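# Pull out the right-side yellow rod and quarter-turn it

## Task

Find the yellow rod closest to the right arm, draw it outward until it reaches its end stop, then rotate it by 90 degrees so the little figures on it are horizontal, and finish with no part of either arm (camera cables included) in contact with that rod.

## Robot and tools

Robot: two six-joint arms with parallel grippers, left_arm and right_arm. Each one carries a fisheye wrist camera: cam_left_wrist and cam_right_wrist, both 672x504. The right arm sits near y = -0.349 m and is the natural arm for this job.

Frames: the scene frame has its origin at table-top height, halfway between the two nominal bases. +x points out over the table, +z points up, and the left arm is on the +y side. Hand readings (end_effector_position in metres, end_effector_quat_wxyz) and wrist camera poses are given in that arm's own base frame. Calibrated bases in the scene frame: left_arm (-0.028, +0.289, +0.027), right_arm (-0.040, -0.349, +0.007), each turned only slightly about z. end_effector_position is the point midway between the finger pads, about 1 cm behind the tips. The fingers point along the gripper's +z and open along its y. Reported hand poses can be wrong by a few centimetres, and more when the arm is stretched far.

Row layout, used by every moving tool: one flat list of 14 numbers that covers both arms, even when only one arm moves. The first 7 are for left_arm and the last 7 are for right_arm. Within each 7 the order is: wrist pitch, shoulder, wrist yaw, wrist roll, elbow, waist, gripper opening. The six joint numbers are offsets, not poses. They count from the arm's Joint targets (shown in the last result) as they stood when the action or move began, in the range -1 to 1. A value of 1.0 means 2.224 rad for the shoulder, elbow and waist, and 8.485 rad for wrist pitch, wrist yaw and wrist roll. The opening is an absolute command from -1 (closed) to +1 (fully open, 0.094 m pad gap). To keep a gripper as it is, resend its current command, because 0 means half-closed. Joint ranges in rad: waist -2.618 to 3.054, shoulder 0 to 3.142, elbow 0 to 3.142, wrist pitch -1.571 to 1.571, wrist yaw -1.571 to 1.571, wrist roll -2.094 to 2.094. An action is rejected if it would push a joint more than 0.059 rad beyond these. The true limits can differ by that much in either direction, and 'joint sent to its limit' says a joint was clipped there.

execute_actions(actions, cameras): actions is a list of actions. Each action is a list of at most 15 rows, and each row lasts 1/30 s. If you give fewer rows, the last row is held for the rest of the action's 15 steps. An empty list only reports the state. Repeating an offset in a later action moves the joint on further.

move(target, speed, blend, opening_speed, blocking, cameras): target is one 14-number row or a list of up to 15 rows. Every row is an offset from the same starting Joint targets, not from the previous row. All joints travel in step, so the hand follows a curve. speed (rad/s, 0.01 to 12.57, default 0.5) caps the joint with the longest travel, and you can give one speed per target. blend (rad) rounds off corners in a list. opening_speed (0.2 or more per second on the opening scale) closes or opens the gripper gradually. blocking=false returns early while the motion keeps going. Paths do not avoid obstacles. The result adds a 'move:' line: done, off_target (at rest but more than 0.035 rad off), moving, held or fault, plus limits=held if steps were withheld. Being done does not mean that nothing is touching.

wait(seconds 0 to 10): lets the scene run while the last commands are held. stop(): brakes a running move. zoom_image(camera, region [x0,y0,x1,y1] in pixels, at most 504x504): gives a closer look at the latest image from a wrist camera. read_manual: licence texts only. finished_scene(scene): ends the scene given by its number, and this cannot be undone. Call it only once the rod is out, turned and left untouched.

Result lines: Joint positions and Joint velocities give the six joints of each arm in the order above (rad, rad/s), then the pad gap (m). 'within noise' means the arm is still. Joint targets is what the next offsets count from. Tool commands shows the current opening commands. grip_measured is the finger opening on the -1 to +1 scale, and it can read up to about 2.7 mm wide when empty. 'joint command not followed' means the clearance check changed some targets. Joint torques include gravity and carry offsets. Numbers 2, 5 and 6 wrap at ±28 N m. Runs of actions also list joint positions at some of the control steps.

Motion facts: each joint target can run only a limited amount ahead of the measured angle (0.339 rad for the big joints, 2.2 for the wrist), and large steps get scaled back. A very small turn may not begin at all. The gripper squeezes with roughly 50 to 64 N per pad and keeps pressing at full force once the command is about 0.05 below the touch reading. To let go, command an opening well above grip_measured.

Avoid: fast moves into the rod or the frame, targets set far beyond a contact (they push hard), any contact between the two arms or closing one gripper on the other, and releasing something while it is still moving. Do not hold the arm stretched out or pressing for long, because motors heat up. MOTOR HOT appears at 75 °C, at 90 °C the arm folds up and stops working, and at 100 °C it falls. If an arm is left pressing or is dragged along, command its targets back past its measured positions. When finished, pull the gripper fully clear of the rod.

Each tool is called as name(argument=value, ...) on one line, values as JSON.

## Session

execute_actions(actions=[])

zoom_image(camera="cam_right_wrist", region=[0, 60, 460, 250])

zoom_image(camera="cam_left_wrist", region=[240, 90, 640, 270])

Scene clock: 0.00 s.
left_arm: end_effector_position=(+0.3899, -0.0004, +0.1147) grip_measured=+1.000 end_effector_quat_wxyz=(+0.609, -0.026, +0.793, +0.006) | right_arm: end_effector_position=(+0.3960, -0.0474, +0.1154) grip_measured=+1.000 end_effector_quat_wxyz=(+0.595, +0.094, +0.794, -0.086)
Joint names: [wrist pitch, shoulder, wrist yaw, wrist roll, elbow, waist]
Joint positions: left_arm=[0.911 1.495 -0.08 -0.043 0.322 -0.04 0.094] | right_arm=[0.848 1.518 0.234 0.044 0.38 -0.018 0.094]
Joint velocities: within noise
Joint torques (N m): no reading
Heat: left arm: 42 °C; right arm: 41 °C.
Joint targets: left_arm=[0.899 1.493 -0.081 -0.042 0.324 -0.040] | right_arm=[0.837 1.515 0.234 0.045 0.383 -0.018]
Tool commands: left_gripper/opening=+1.0 right_gripper/opening=+1.0
camera_calibration:
cam_left_wrist: T_world_to_cam=[[0.0222135, -0.980285, 0.196335, -0.0420869], [-0.593611, -0.170951, -0.786385, 0.357186], [0.804446, -0.0990782, -0.585705, -0.125405], [0, 0, 0, 1]] pos_world=[0.313846, 0.00737939, 0.215698]
cam_right_wrist: T_world_to_cam=[[-0.244005, -0.947103, 0.208463, 0.0183839], [-0.655393, 0.00260904, -0.755284, 0.379511], [0.714788, -0.320918, -0.621361, -0.108823], [0, 0, 0, 1]] pos_world=[0.331, -0.0185021, 0.215188]

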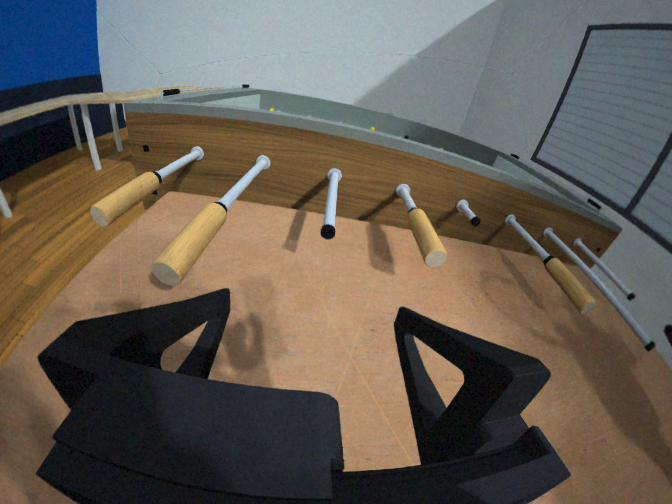

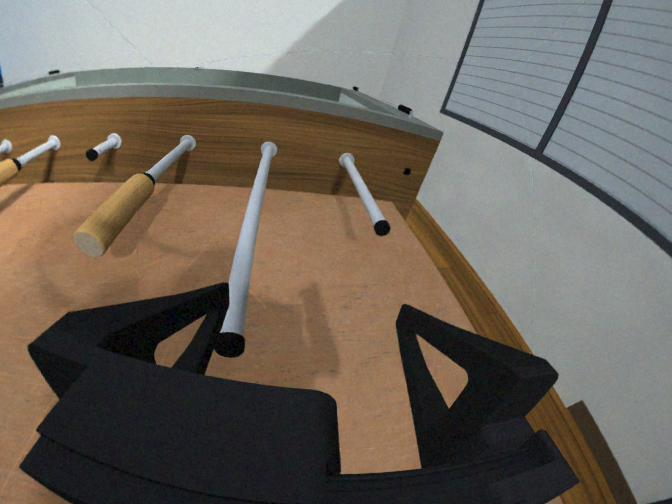

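Scaled by 1.096 from the camera's 672x504 image, which has a finer 960x720 frame.

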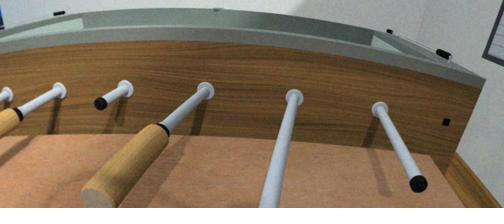

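Scaled by 1.260 from the camera's 672x504 image, which has a finer 960x720 frame.

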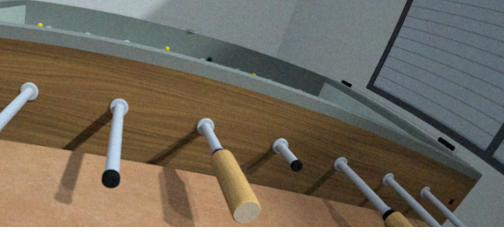

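move(target=[[0,0,0,0,0,0,1,0,0,0.0449,0,0,0.2432,0.4],[0,0,0,0,0,0,1,0.0831,0.3505,0.0449,-0.1903,0.1662,0.2432,0.4]], speed=[0.8,1.2], opening_speed=1)

Scene clock: 47.50 s.
left_arm: end_effector_position=(+0.3899, -0.0004, +0.1147) grip_measured=+1.000 end_effector_quat_wxyz=(+0.609, -0.026, +0.793, +0.006) | right_arm: end_effector_position=(+0.4623, +0.1465, +0.0635) grip_measured=+0.402 end_effector_quat_wxyz=(-0.454, +0.496, -0.528, +0.519)
Joint names: [wrist pitch, shoulder, wrist yaw, wrist roll, elbow, waist]
Joint positions: left_arm=[0.911 1.495 -0.08 -0.043 0.322 -0.04 0.094] | right_arm=[1.48 2.276 0.614 -1.571 0.736 0.518 0.066]
Joint velocities: within noise
Joint torques (N m): left_arm=[1.88 -5.76 -0.02 0.01 5.34 -0.05] | right_arm=[2.23 -7.16 0.07 0.01 4.52 0.46]
Heat: left arm: 42 °C; right arm: 42 °C.
Joint targets: left_arm=[0.899 1.493 -0.081 -0.042 0.324 -0.040] | right_arm=[1.542 2.294 0.615 -1.570 0.753 0.523]
move: off_target (right_arm); right_arm: the wrist pitch is farthest, 0.062 rad from its target
camera_calibration:
cam_left_wrist: T_world_to_cam=[[0.0222135, -0.980285, 0.196335, -0.0420869], [-0.593611, -0.170951, -0.786385, 0.357186], [0.804446, -0.0990782, -0.585705, -0.125405], [0, 0, 0, 1]] pos_world=[0.313846, 0.00737939, 0.215698]
cam_right_wrist: T_world_to_cam=[[0.0193598, 0.211129, 0.977266, -0.111287], [-0.474974, -0.858166, 0.194808, 0.365635], [0.879787, -0.467948, 0.0836669, -0.225609], [0, 0, 0, 1]] pos_world=[0.37431, 0.231699, 0.0564041]

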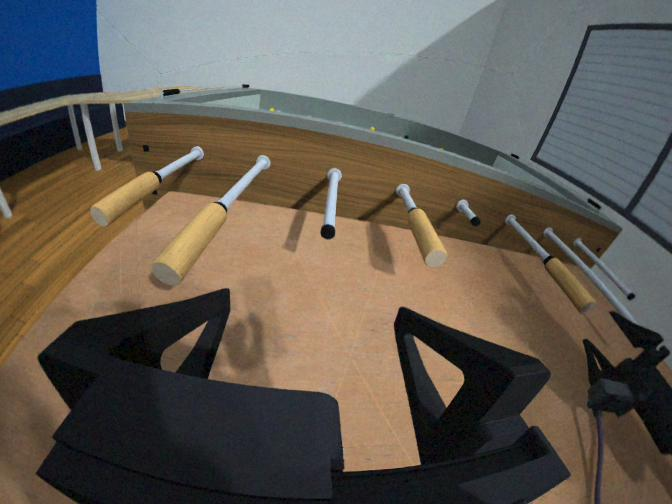

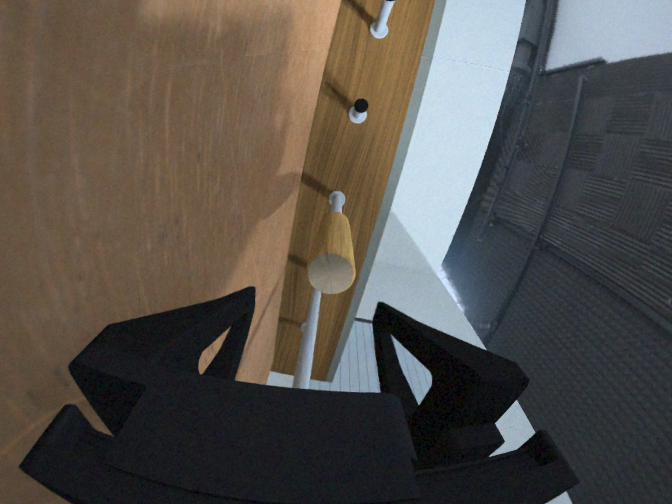

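move(target=[0,0,0,0,0,0,1,-0.0308,0.0612,-0.0163,0,0.1781,-0.0638,0.4], speed=0.4, cameras=["cam_right_wrist"])

Scene clock: 55.00 s.
left_arm: end_effector_position=(+0.3899, -0.0004, +0.1147) grip_measured=+1.000 end_effector_quat_wxyz=(+0.609, -0.026, +0.793, +0.006) | right_arm: end_effector_position=(+0.5608, +0.1382, +0.0818) grip_measured=+0.402 end_effector_quat_wxyz=(+0.477, -0.469, +0.524, -0.527)
Joint names: [wrist pitch, shoulder, wrist yaw, wrist roll, elbow, waist]
Joint positions: left_arm=[0.911 1.495 -0.08 -0.043 0.322 -0.04 0.094] | right_arm=[1.288 2.404 0.49 -1.572 1.128 0.386 0.066]
Joint velocities: within noise
Joint torques (N m): left_arm=[1.89 -5.75 -0.04 0.02 5.3 -0.03] | right_arm=[1.59 -8.68 -0.08 0.03 6.19 -0.35]
Heat: left arm: 42 °C; right arm: 42 °C.
Joint targets: left_arm=[0.899 1.493 -0.081 -0.042 0.324 -0.040] | right_arm=[1.281 2.430 0.477 -1.570 1.149 0.381]
move: done
camera_calibration:
cam_right_wrist: T_world_to_cam=[[-0.0410628, 0.178803, 0.983028, -0.0913346], [-0.492596, -0.859601, 0.135777, 0.41663], [0.869289, -0.47866, 0.123376, -0.31362], [0, 0, 0, 1]] pos_world=[0.474106, 0.224348, 0.071909]
Images, in order (width x height): cam_right_wrist 672x504.

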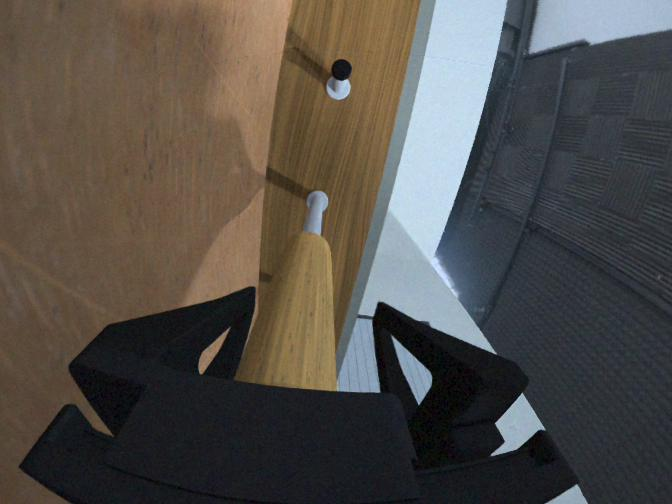

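move(target=[[0,0,0,0,0,0,1,0.0022,0.0112,0,0,0.0028,0,0.4],[0,0,0,0,0,0,1,0.0022,0.0112,0,0,0.0028,0,-0.6]], speed=0.3, opening_speed=1.2, cameras=["cam_right_wrist"])

Scene clock: 63.77 s.
left_arm: end_effector_position=(+0.3899, -0.0004, +0.1147) grip_measured=+1.000 end_effector_quat_wxyz=(+0.609, -0.026, +0.793, +0.006) | right_arm: end_effector_position=(+0.5614, +0.1386, +0.0724) grip_measured=-0.308 end_effector_quat_wxyz=(+0.475, -0.472, +0.524, -0.526)
Joint names: [wrist pitch, shoulder, wrist yaw, wrist roll, elbow, waist]
Joint positions: left_arm=[0.911 1.495 -0.08 -0.043 0.322 -0.04 0.094] | right_arm=[1.302 2.432 0.489 -1.572 1.136 0.386 0.032]
Joint velocities: within noise
Joint torques (N m): left_arm=[1.87 -5.76 -0.03 0.02 5.37 -0.09] | right_arm=[1.68 -8.98 -0.09 0.03 5.97 -0.35]
Heat: left arm: 42 °C; right arm: 43 °C.
Joint targets: left_arm=[0.899 1.493 -0.081 -0.042 0.324 -0.040] | right_arm=[1.300 2.455 0.477 -1.570 1.155 0.381]
move: done
camera_calibration:
cam_right_wrist: T_world_to_cam=[[-0.0356879, 0.18145, 0.982752, -0.0855534], [-0.490882, -0.859754, 0.140915, 0.41721], [0.870495, -0.477387, 0.119754, -0.313327], [0, 0, 0, 1]] pos_world=[0.474497, 0.224644, 0.0628088]
Images, in order (width x height): cam_right_wrist 672x504.

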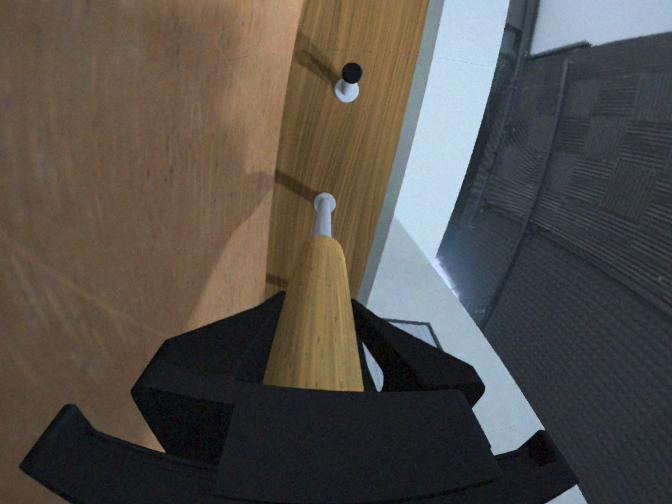

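move(target=[[0,0,0,0,0,0,1,0,0,0,0.185,0,0,-0.6],[0,0,0,0,0,0,1,-0.0166,-0.1421,0.0125,0.1968,-0.1641,0.0535,-0.6]], speed=[0.8,0.25])

zoom_image(camera="cam_left_wrist", region=[360, 90, 580, 210])

Scene clock: 79.60 s.
left_arm: end_effector_position=(+0.3899, -0.0004, +0.1147) grip_measured=+1.000 end_effector_quat_wxyz=(+0.609, -0.026, +0.793, +0.006) | right_arm: end_effector_position=(+0.4812, +0.1498, +0.0662) grip_measured=-0.309 end_effector_quat_wxyz=(+0.645, +0.020, +0.763, -0.036)
Joint names: [wrist pitch, shoulder, wrist yaw, wrist roll, elbow, waist]
Joint positions: left_arm=[0.911 1.495 -0.08 -0.043 0.322 -0.04 0.094] | right_arm=[1.168 2.171 0.564 0.076 0.808 0.49 0.032]
Joint velocities: within noise
Joint torques (N m): left_arm=[1.89 -5.82 -0.03 0.02 5.31 -0.05] | right_arm=[1.61 -11.34 0.32 0.28 2.88 0.94]
Heat: left arm: 42 °C; right arm: 44 °C.
Joint targets: left_arm=[0.899 1.493 -0.081 -0.042 0.324 -0.040] | right_arm=[1.159 2.139 0.583 0.100 0.790 0.500]
move: done
camera_calibration:
cam_left_wrist: T_world_to_cam=[[0.0222135, -0.980285, 0.196335, -0.0420869], [-0.593611, -0.170951, -0.786385, 0.357186], [0.804446, -0.0990782, -0.585705, -0.125405], [0, 0, 0, 1]] pos_world=[0.313846, 0.00737939, 0.215698]
cam_right_wrist: T_world_to_cam=[[-0.0954648, -0.972464, 0.212603, 0.168189], [-0.553686, -0.125616, -0.823197, 0.372347], [0.827236, -0.196302, -0.526447, -0.215939], [0, 0, 0, 1]] pos_world=[0.400851, 0.167941, 0.157077]

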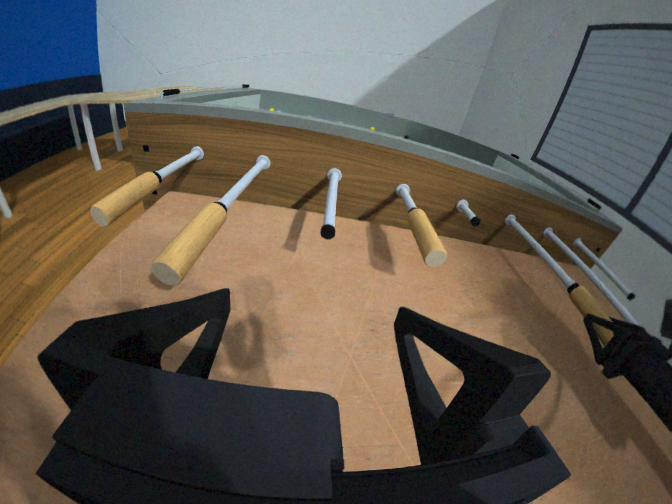

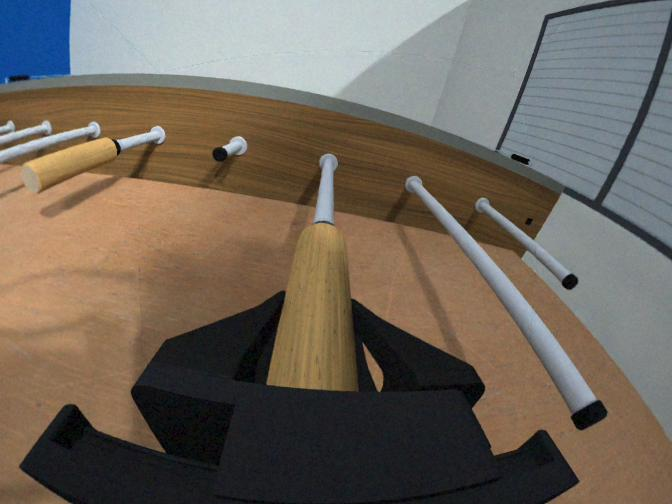

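Scaled by 2.291 from the camera's 672x504 image, which has a finer 960x720 frame.

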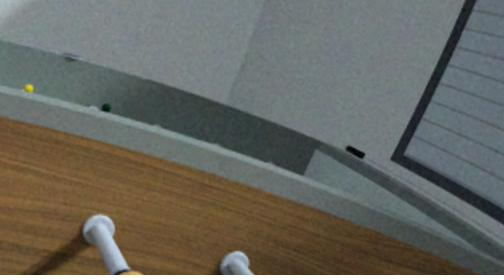

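move(target=[0,0,0,0,0,0,1,-0.0176,-0.0555,0.0037,0.008,-0.0378,0.0195,-0.6], speed=0.2, cameras=["cam_right_wrist"])

Scene clock: 87.47 s.
left_arm: end_effector_position=(+0.3899, -0.0004, +0.1147) grip_measured=+1.000 end_effector_quat_wxyz=(+0.609, -0.026, +0.793, +0.006) | right_arm: end_effector_position=(+0.4774, +0.1479, +0.0680) grip_measured=-0.309 end_effector_quat_wxyz=(+0.618, +0.027, +0.786, -0.027)
Joint names: [wrist pitch, shoulder, wrist yaw, wrist roll, elbow, waist]
Joint positions: left_arm=[0.911 1.495 -0.08 -0.043 0.322 -0.04 0.094] | right_arm=[1.009 2.09 0.544 0.137 0.803 0.484 0.032]
Joint velocities: within noise
Joint torques (N m): left_arm=[1.89 -5.74 -0.03 0.01 5.34 -0.05] | right_arm=[1.71 -14.68 0.88 0.41 -2.58 5.35]
Heat: left arm: 42 °C; right arm: 45 °C.
Joint targets: left_arm=[0.899 1.493 -0.081 -0.042 0.324 -0.040] | right_arm=[1.009 2.016 0.614 0.168 0.706 0.544]
move: off_target (right_arm); right_arm: the elbow is farthest, 0.097 rad from its target
camera_calibration:
cam_right_wrist: T_world_to_cam=[[-0.0793985, -0.977772, 0.194059, 0.159999], [-0.6105, -0.106198, -0.784865, 0.393252], [0.788027, -0.18079, -0.588497, -0.191556], [0, 0, 0, 1]] pos_world=[0.403735, 0.163573, 0.164871]
Images, in order (width x height): cam_right_wrist 672x504.

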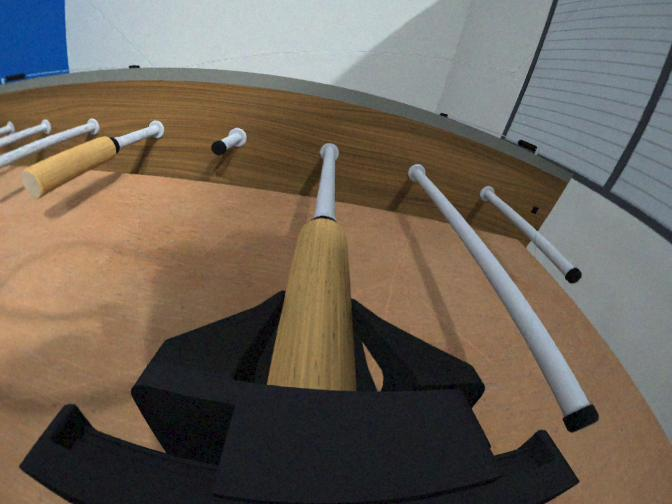

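move(target=[[0,0,0,0,0,0,1,0,0.0337,-0.0065,-0.0031,0.0405,-0.0225,-0.6],[0,0,0,0,0,0,1,0,0.0337,-0.0065,-0.0031,0.0405,-0.0225,0.3],[0,0,0,0,0,0,1,0.0055,-0.1237,0.0174,0,-0.1353,0.0652,0.3],[0,0,0,0,0,0,1,0.0055,-0.25,0.0174,0,-0.1353,0.0652,0.3]], speed=[0.3,0.3,0.6,0.6], opening_speed=1.5)

zoom_image(camera="cam_right_wrist", region=[150, 0, 500, 150])

Scene clock: 105.20 s.
left_arm: end_effector_position=(+0.3899, -0.0004, +0.1147) grip_measured=+1.000 end_effector_quat_wxyz=(+0.609, -0.026, +0.793, +0.006) | right_arm: end_effector_position=(+0.3614, +0.1361, +0.2012) grip_measured=+0.298 end_effector_quat_wxyz=(+0.710, +0.085, +0.699, +0.029)
Joint names: [wrist pitch, shoulder, wrist yaw, wrist roll, elbow, waist]
Joint positions: left_arm=[0.911 1.495 -0.08 -0.043 0.322 -0.04 0.094] | right_arm=[1.063 1.468 0.76 0.153 0.418 0.681 0.061]
Joint velocities: within noise
Joint torques (N m): left_arm=[1.89 -5.79 -0.03 0.02 5.34 -0.06] | right_arm=[1.47 -5 0.06 0.17 4.6 0.69]
Heat: left arm: 42 °C; right arm: 48 °C.
Joint targets: left_arm=[0.899 1.493 -0.081 -0.042 0.324 -0.040] | right_arm=[1.056 1.460 0.762 0.168 0.405 0.688]
move: done
camera_calibration:
cam_left_wrist: T_world_to_cam=[[0.0222135, -0.980285, 0.196335, -0.0420869], [-0.593611, -0.170951, -0.786385, 0.357186], [0.804446, -0.0990782, -0.585705, -0.125405], [0, 0, 0, 1]] pos_world=[0.313846, 0.00737939, 0.215698]
cam_right_wrist: T_world_to_cam=[[-0.127907, -0.991642, 0.0169365, 0.168571], [-0.388599, 0.0343976, -0.920765, 0.353667], [0.912486, -0.124354, -0.38975, -0.116584], [0, 0, 0, 1]] pos_world=[0.265377, 0.140499, 0.27735]

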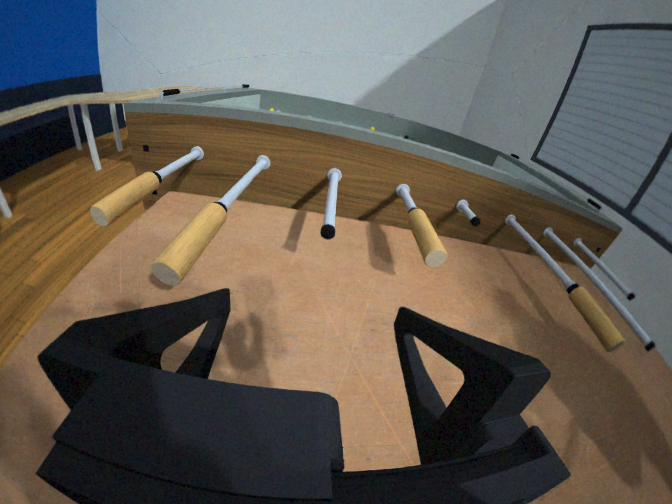

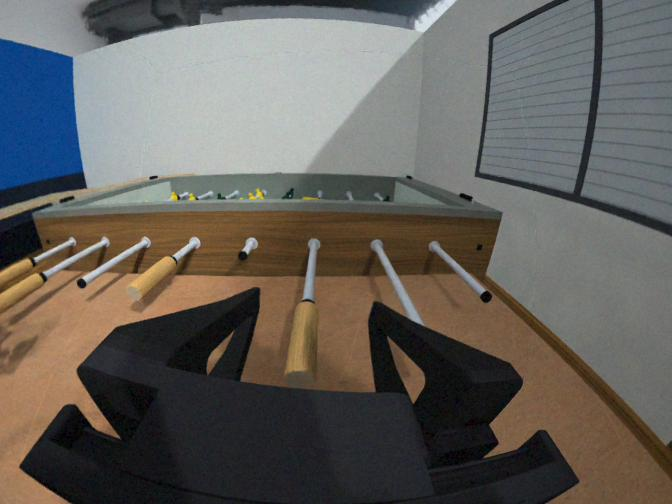

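Scaled by 1.440 from the camera's 672x504 image, which has a finer 960x720 frame.

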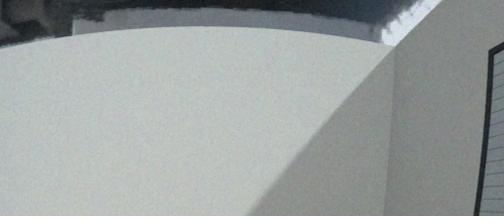

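Yellow bar near (310,198): flat.

zoom_image(camera="cam_right_wrist", region=[230, 170, 420, 260])

finished_scene(scene=2)

Scaled by 2.653 from the camera's 672x504 image, which has a finer 960x720 frame.

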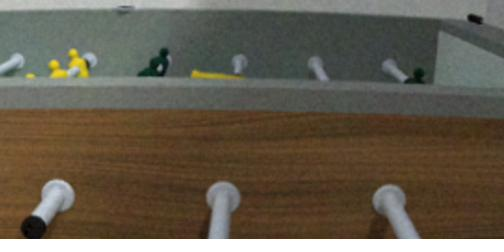

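The scene is finished: the task was done.


## Next scene

The same job, from a new start.

execute_actions(actions=[])

Scene clock: 0.00 s.
left_arm: end_effector_position=(+0.4127, +0.0165, +0.1264) grip_measured=+1.000 end_effector_quat_wxyz=(+0.618, -0.002, +0.786, +0.007) | right_arm: end_effector_position=(+0.3903, -0.0463, +0.1052) grip_measured=+1.000 end_effector_quat_wxyz=(+0.587, +0.098, +0.798, -0.097)
Joint names: [wrist pitch, shoulder, wrist yaw, wrist roll, elbow, waist]
Joint positions: left_arm=[0.901 1.55 0.039 0.018 0.411 0.054 0.094] | right_arm=[0.871 1.537 0.276 0.046 0.357 0.003 0.094]
Joint velocities: within noise
Joint torques (N m): no reading
Heat: left arm: 40 °C; right arm: 39 °C.
Joint targets: left_arm=[0.889 1.548 0.039 0.019 0.413 0.054] | right_arm=[0.861 1.534 0.277 0.048 0.360 0.003]
Tool commands: left_gripper/opening=+1.0 right_gripper/opening=+1.0
camera_calibration:
cam_left_wrist: T_world_to_cam=[[-0.0177666, -0.985889, 0.166453, -0.00796993], [-0.580802, -0.125334, -0.804339, 0.378982], [0.813851, -0.110967, -0.570379, -0.140833], [0, 0, 0, 1]] pos_world=[0.334589, 0.0240143, 0.225829]
cam_right_wrist: T_world_to_cam=[[-0.259, -0.939853, 0.222701, 0.0247898], [-0.669431, 0.00846419, -0.742826, 0.372487], [0.696262, -0.341475, -0.631359, -0.103415], [0, 0, 0, 1]] pos_world=[0.327779, -0.0151678, 0.20588]

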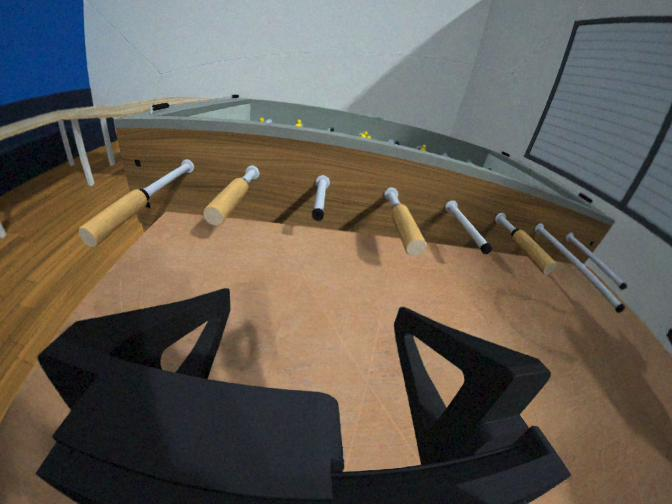

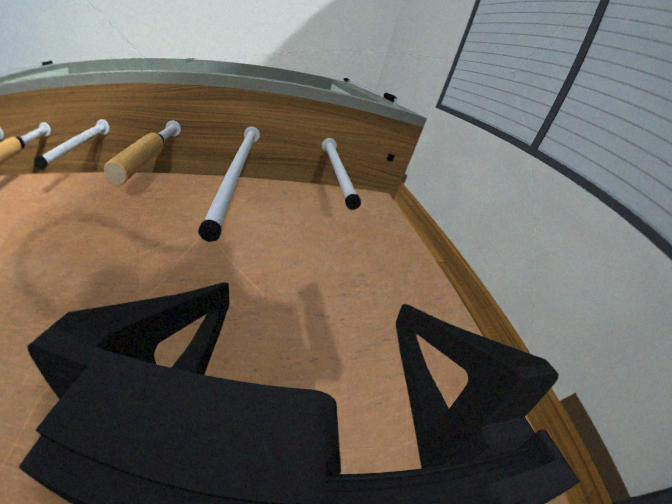

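move(target=[[0,0,0,0,0,0,1,0,0,0.0262,0,0,0.188,0.5],[0,0,0,0,0,0,1,0.0424,0.4211,0.0262,-0.1907,0.4,0.188,0.5],[0,0,0,0,0,0,1,0.0068,0.5306,0.0156,-0.1907,0.6454,0.1472,0.5]], speed=[0.8,1.0,0.5], opening_speed=1, cameras=["cam_right_wrist"])

Scene clock: 47.47 s.
left_arm: end_effector_position=(+0.4127, +0.0165, +0.1264) grip_measured=+1.000 end_effector_quat_wxyz=(+0.618, -0.002, +0.786, +0.007) | right_arm: end_effector_position=(+0.6719, +0.1582, +0.0803) grip_measured=+0.502 end_effector_quat_wxyz=(+0.482, -0.474, +0.519, -0.524)
Joint names: [wrist pitch, shoulder, wrist yaw, wrist roll, elbow, waist]
Joint positions: left_arm=[0.901 1.55 0.039 0.018 0.411 0.054 0.094] | right_arm=[0.932 2.685 0.423 -1.573 1.768 0.336 0.071]
Joint velocities: within noise
Joint torques (N m): left_arm=[1.87 -6.8 0 0.02 5.68 -0.02] | right_arm=[1.57 -11.45 -0.13 0.03 8.17 -0.46]
Heat: left arm: 41 °C; right arm: 40 °C.
Joint targets: left_arm=[0.889 1.548 0.039 0.019 0.413 0.054] | right_arm=[0.918 2.714 0.410 -1.570 1.795 0.331]
move: done
camera_calibration:
cam_right_wrist: T_world_to_cam=[[-0.0468739, 0.178687, 0.982789, -0.0849239], [-0.477857, -0.867998, 0.135025, 0.480264], [0.877186, -0.463304, 0.126073, -0.408407], [0, 0, 0, 1]] pos_world=[0.583765, 0.242826, 0.070104]
Images, in order (width x height): cam_right_wrist 672x504.

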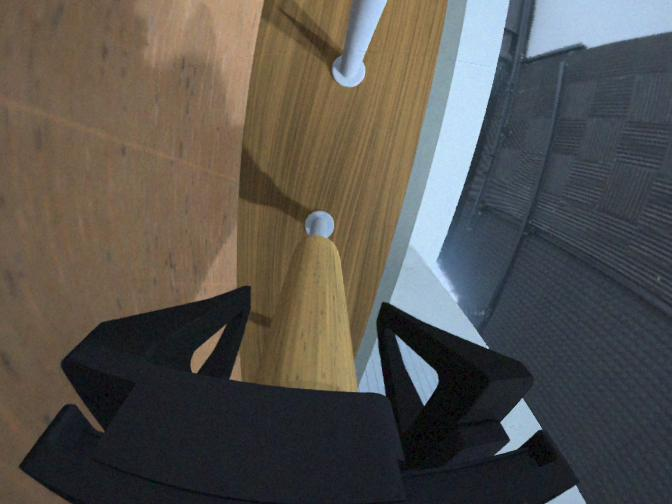

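move(target=[[0,0,0,0,0,0,1,0.0007,0.0036,0,0,0,0,0.5],[0,0,0,0,0,0,1,0.0007,0.0036,0,0,0,0,-0.6],[0,0,0,0,0,0,1,0.0007,0.0036,0,0.185,0,0,-0.6]], speed=[0.3,0.3,0.9], opening_speed=1.2)

zoom_image(camera="cam_left_wrist", region=[340, 110, 560, 210])

Scene clock: 61.67 s.
left_arm: end_effector_position=(+0.4127, +0.0165, +0.1264) grip_measured=+1.000 end_effector_quat_wxyz=(+0.618, -0.002, +0.786, +0.007) | right_arm: end_effector_position=(+0.6720, +0.1587, +0.0732) grip_measured=-0.309 end_effector_quat_wxyz=(+0.707, +0.018, +0.706, -0.041)
Joint names: [wrist pitch, shoulder, wrist yaw, wrist roll, elbow, waist]
Joint positions: left_arm=[0.901 1.55 0.039 0.018 0.411 0.054 0.094] | right_arm=[0.929 2.697 0.42 -0.033 1.772 0.336 0.032]
Joint velocities: within noise
Joint torques (N m): left_arm=[1.86 -6.76 0 0.02 5.68 -0.02] | right_arm=[1.63 -11.74 -0.08 0.32 7.9 -0.44]
Heat: left arm: 40 °C; right arm: 43 °C.
Joint targets: left_arm=[0.889 1.548 0.039 0.019 0.413 0.054] | right_arm=[0.924 2.723 0.410 -0.001 1.795 0.331]
move: done
camera_calibration:
cam_left_wrist: T_world_to_cam=[[-0.0177666, -0.985889, 0.166453, -0.00796993], [-0.580802, -0.125334, -0.804339, 0.378982], [0.813851, -0.110967, -0.570379, -0.140833], [0, 0, 0, 1]] pos_world=[0.334589, 0.0240143, 0.225829]
cam_right_wrist: T_world_to_cam=[[-0.13179, -0.96895, 0.209206, 0.217779], [-0.408985, -0.139097, -0.901878, 0.395623], [0.902974, -0.204421, -0.377954, -0.428842], [0, 0, 0, 1]] pos_world=[0.577738, 0.178382, 0.149161]

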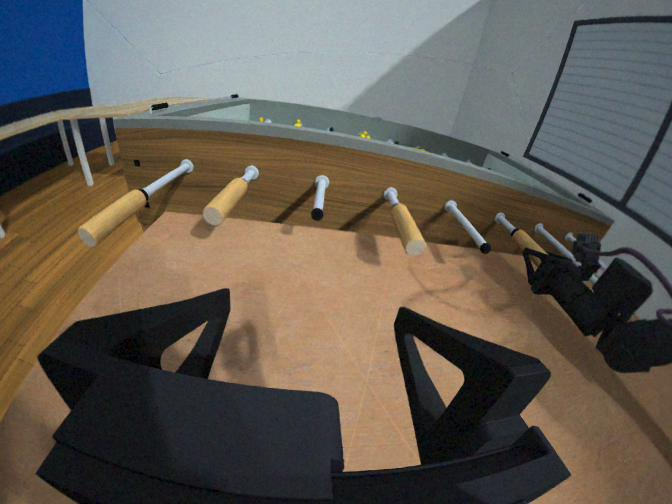

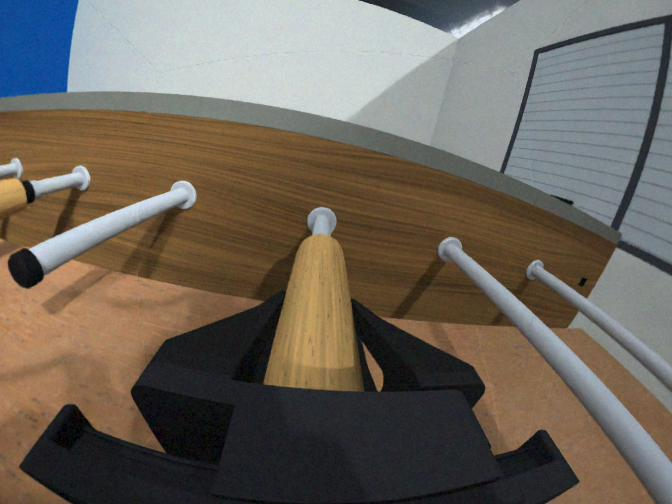

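Scaled by 2.291 from the camera's 672x504 image, which has a finer 960x720 frame.

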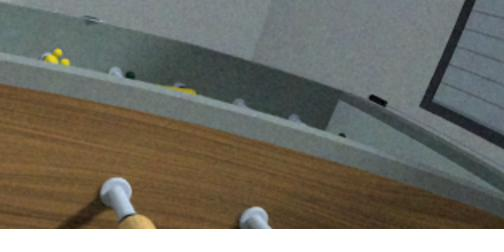

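move(target=[[0,0,0,0,0,0,1,0.0108,-0.1349,0.0091,0.0071,-0.2289,0.036,-0.6],[0,0,0,0,0,0,1,0.0074,-0.2689,0.0223,0.0182,-0.4138,0.0922,-0.6]], speed=0.3, blend=0.06)

Scene clock: 71.60 s.
left_arm: end_effector_position=(+0.4127, +0.0165, +0.1264) grip_measured=+1.000 end_effector_quat_wxyz=(+0.618, -0.002, +0.786, +0.007) | right_arm: end_effector_position=(+0.5012, +0.1748, +0.0693) grip_measured=-0.309 end_effector_quat_wxyz=(+0.630, +0.025, +0.776, -0.018)
Joint names: [wrist pitch, shoulder, wrist yaw, wrist roll, elbow, waist]
Joint positions: left_arm=[0.901 1.55 0.039 0.018 0.411 0.054 0.094] | right_arm=[0.994 2.181 0.561 0.136 0.942 0.513 0.032]
Joint velocities: within noise
Joint torques (N m): left_arm=[1.85 -6.79 -0.02 0.02 5.63 -0.09] | right_arm=[1.59 -14.16 0.53 0.14 -0.03 2]
Heat: left arm: 40 °C; right arm: 44 °C.
Joint targets: left_arm=[0.889 1.548 0.039 0.019 0.413 0.054] | right_arm=[0.987 2.124 0.599 0.154 0.875 0.536]
move: off_target (right_arm); right_arm: the elbow is farthest, 0.067 rad from its target
camera_calibration:
cam_left_wrist: T_world_to_cam=[[-0.0177666, -0.985889, 0.166453, -0.00796993], [-0.580802, -0.125334, -0.804339, 0.378982], [0.813851, -0.110967, -0.570379, -0.140833], [0, 0, 0, 1]] pos_world=[0.334589, 0.0240143, 0.225829]
cam_right_wrist: T_world_to_cam=[[-0.0729335, -0.980752, 0.181123, 0.186077], [-0.583831, -0.105253, -0.805024, 0.399483], [0.808593, -0.164458, -0.564917, -0.219558], [0, 0, 0, 1]] pos_world=[0.424334, 0.188434, 0.163858]

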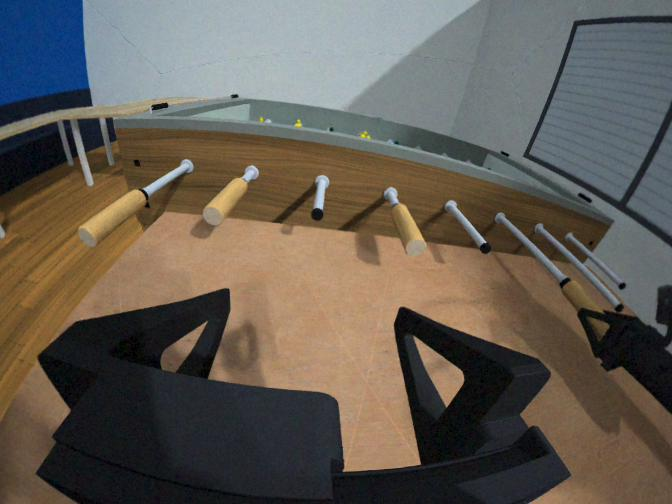

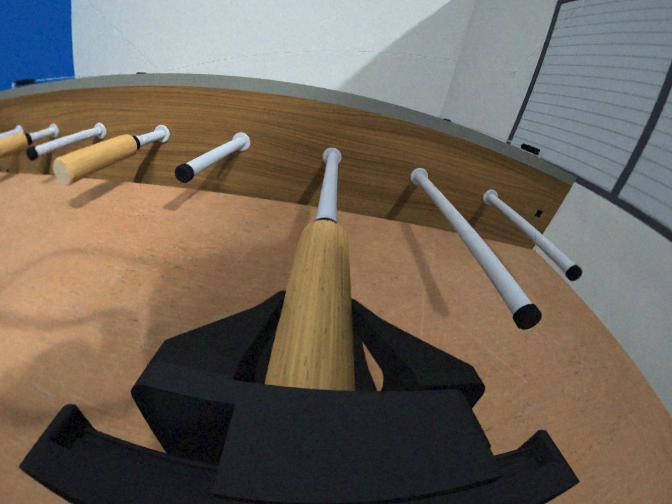

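move(target=[0,0,0,0,0,0,1,-0.002,-0.03,0.0025,0.002,-0.04,0.014,-0.6], speed=0.2, cameras=[])

Scene clock: 77.17 s.
left_arm: end_effector_position=(+0.4127, +0.0165, +0.1264) grip_measured=+1.000 end_effector_quat_wxyz=(+0.618, -0.002, +0.786, +0.007) | right_arm: end_effector_position=(+0.4982, +0.1722, +0.0701) grip_measured=-0.309 end_effector_quat_wxyz=(+0.622, +0.026, +0.782, -0.007)
Joint names: [wrist pitch, shoulder, wrist yaw, wrist roll, elbow, waist]
Joint positions: left_arm=[0.901 1.55 0.039 0.018 0.411 0.054 0.094] | right_arm=[0.964 2.151 0.534 0.159 0.922 0.504 0.032]
Joint velocities: within noise
Joint torques (N m): left_arm=[1.85 -6.78 0 0.02 5.64 -0.05] | right_arm=[1.72 -17.14 1.08 0.14 -5.42 5.65]
Heat: left arm: 40 °C; right arm: 45 °C.
Joint targets: left_arm=[0.889 1.548 0.039 0.019 0.413 0.054] | right_arm=[0.970 2.058 0.620 0.171 0.786 0.567]
move: off_target (right_arm); right_arm: the elbow is farthest, 0.136 rad from its target
No camera images: "cameras" was empty.

move(target=[[0,0,0,0,0,0,1,-0.0007,0.0414,-0.0088,-0.0014,0.058,-0.0256,-0.6],[0,0,0,0,0,0,1,-0.0007,0.0414,-0.0088,-0.0014,0.058,-0.0256,0.3],[0,0,0,0,0,0,1,0.0077,-0.109,0.0146,0,-0.1223,0.0525,0.3],[0,0,0,0,0,0,1,0.0077,-0.235,0.0146,0,-0.1223,0.0525,0.3]], speed=[0.3,0.3,0.6,0.6], opening_speed=1.5, cameras=["cam_right_wrist"])

zoom_image(camera="cam_right_wrist", region=[230, 150, 420, 260])

Scene clock: 93.87 s.
left_arm: end_effector_position=(+0.4127, +0.0165, +0.1264) grip_measured=+1.000 end_effector_quat_wxyz=(+0.618, -0.002, +0.786, +0.007) | right_arm: end_effector_position=(+0.3821, +0.1539, +0.2102) grip_measured=+0.298 end_effector_quat_wxyz=(+0.712, +0.085, +0.696, +0.040)
Joint names: [wrist pitch, shoulder, wrist yaw, wrist roll, elbow, waist]
Joint positions: left_arm=[0.901 1.55 0.039 0.018 0.411 0.054 0.094] | right_arm=[1.042 1.544 0.742 0.162 0.525 0.677 0.061]
Joint velocities: within noise
Joint torques (N m): left_arm=[1.86 -6.8 -0.01 0.01 5.64 -0.05] | right_arm=[1.55 -5.78 0.06 0.1 4.79 0.62]
Heat: left arm: 40 °C; right arm: 49 °C.
Joint targets: left_arm=[0.889 1.548 0.039 0.019 0.413 0.054] | right_arm=[1.036 1.535 0.744 0.171 0.514 0.684]
move: done
camera_calibration:
cam_right_wrist: T_world_to_cam=[[-0.113862, -0.993497, 0.000345282, 0.187017], [-0.380625, 0.0433014, -0.923715, 0.365636], [0.917693, -0.105307, -0.38308, -0.136077], [0, 0, 0, 1]] pos_world=[0.285341, 0.155639, 0.285551]
Images, in order (width x height): cam_right_wrist 672x504.

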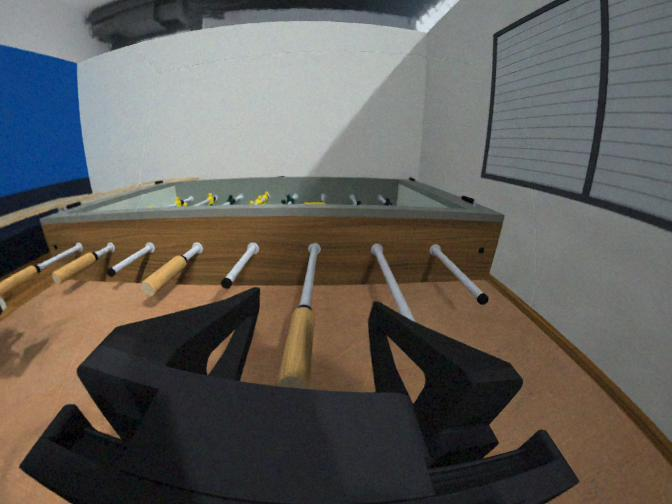

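Scaled by 2.653 from the camera's 672x504 image, which has a finer 960x720 frame.

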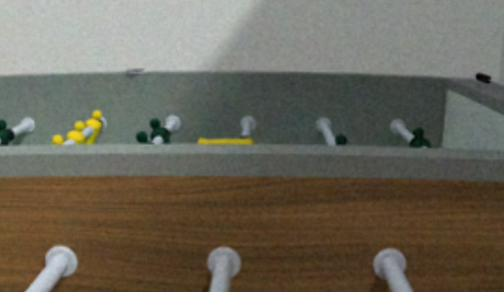

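finished_scene(scene=3)

The scene is finished: the task was done.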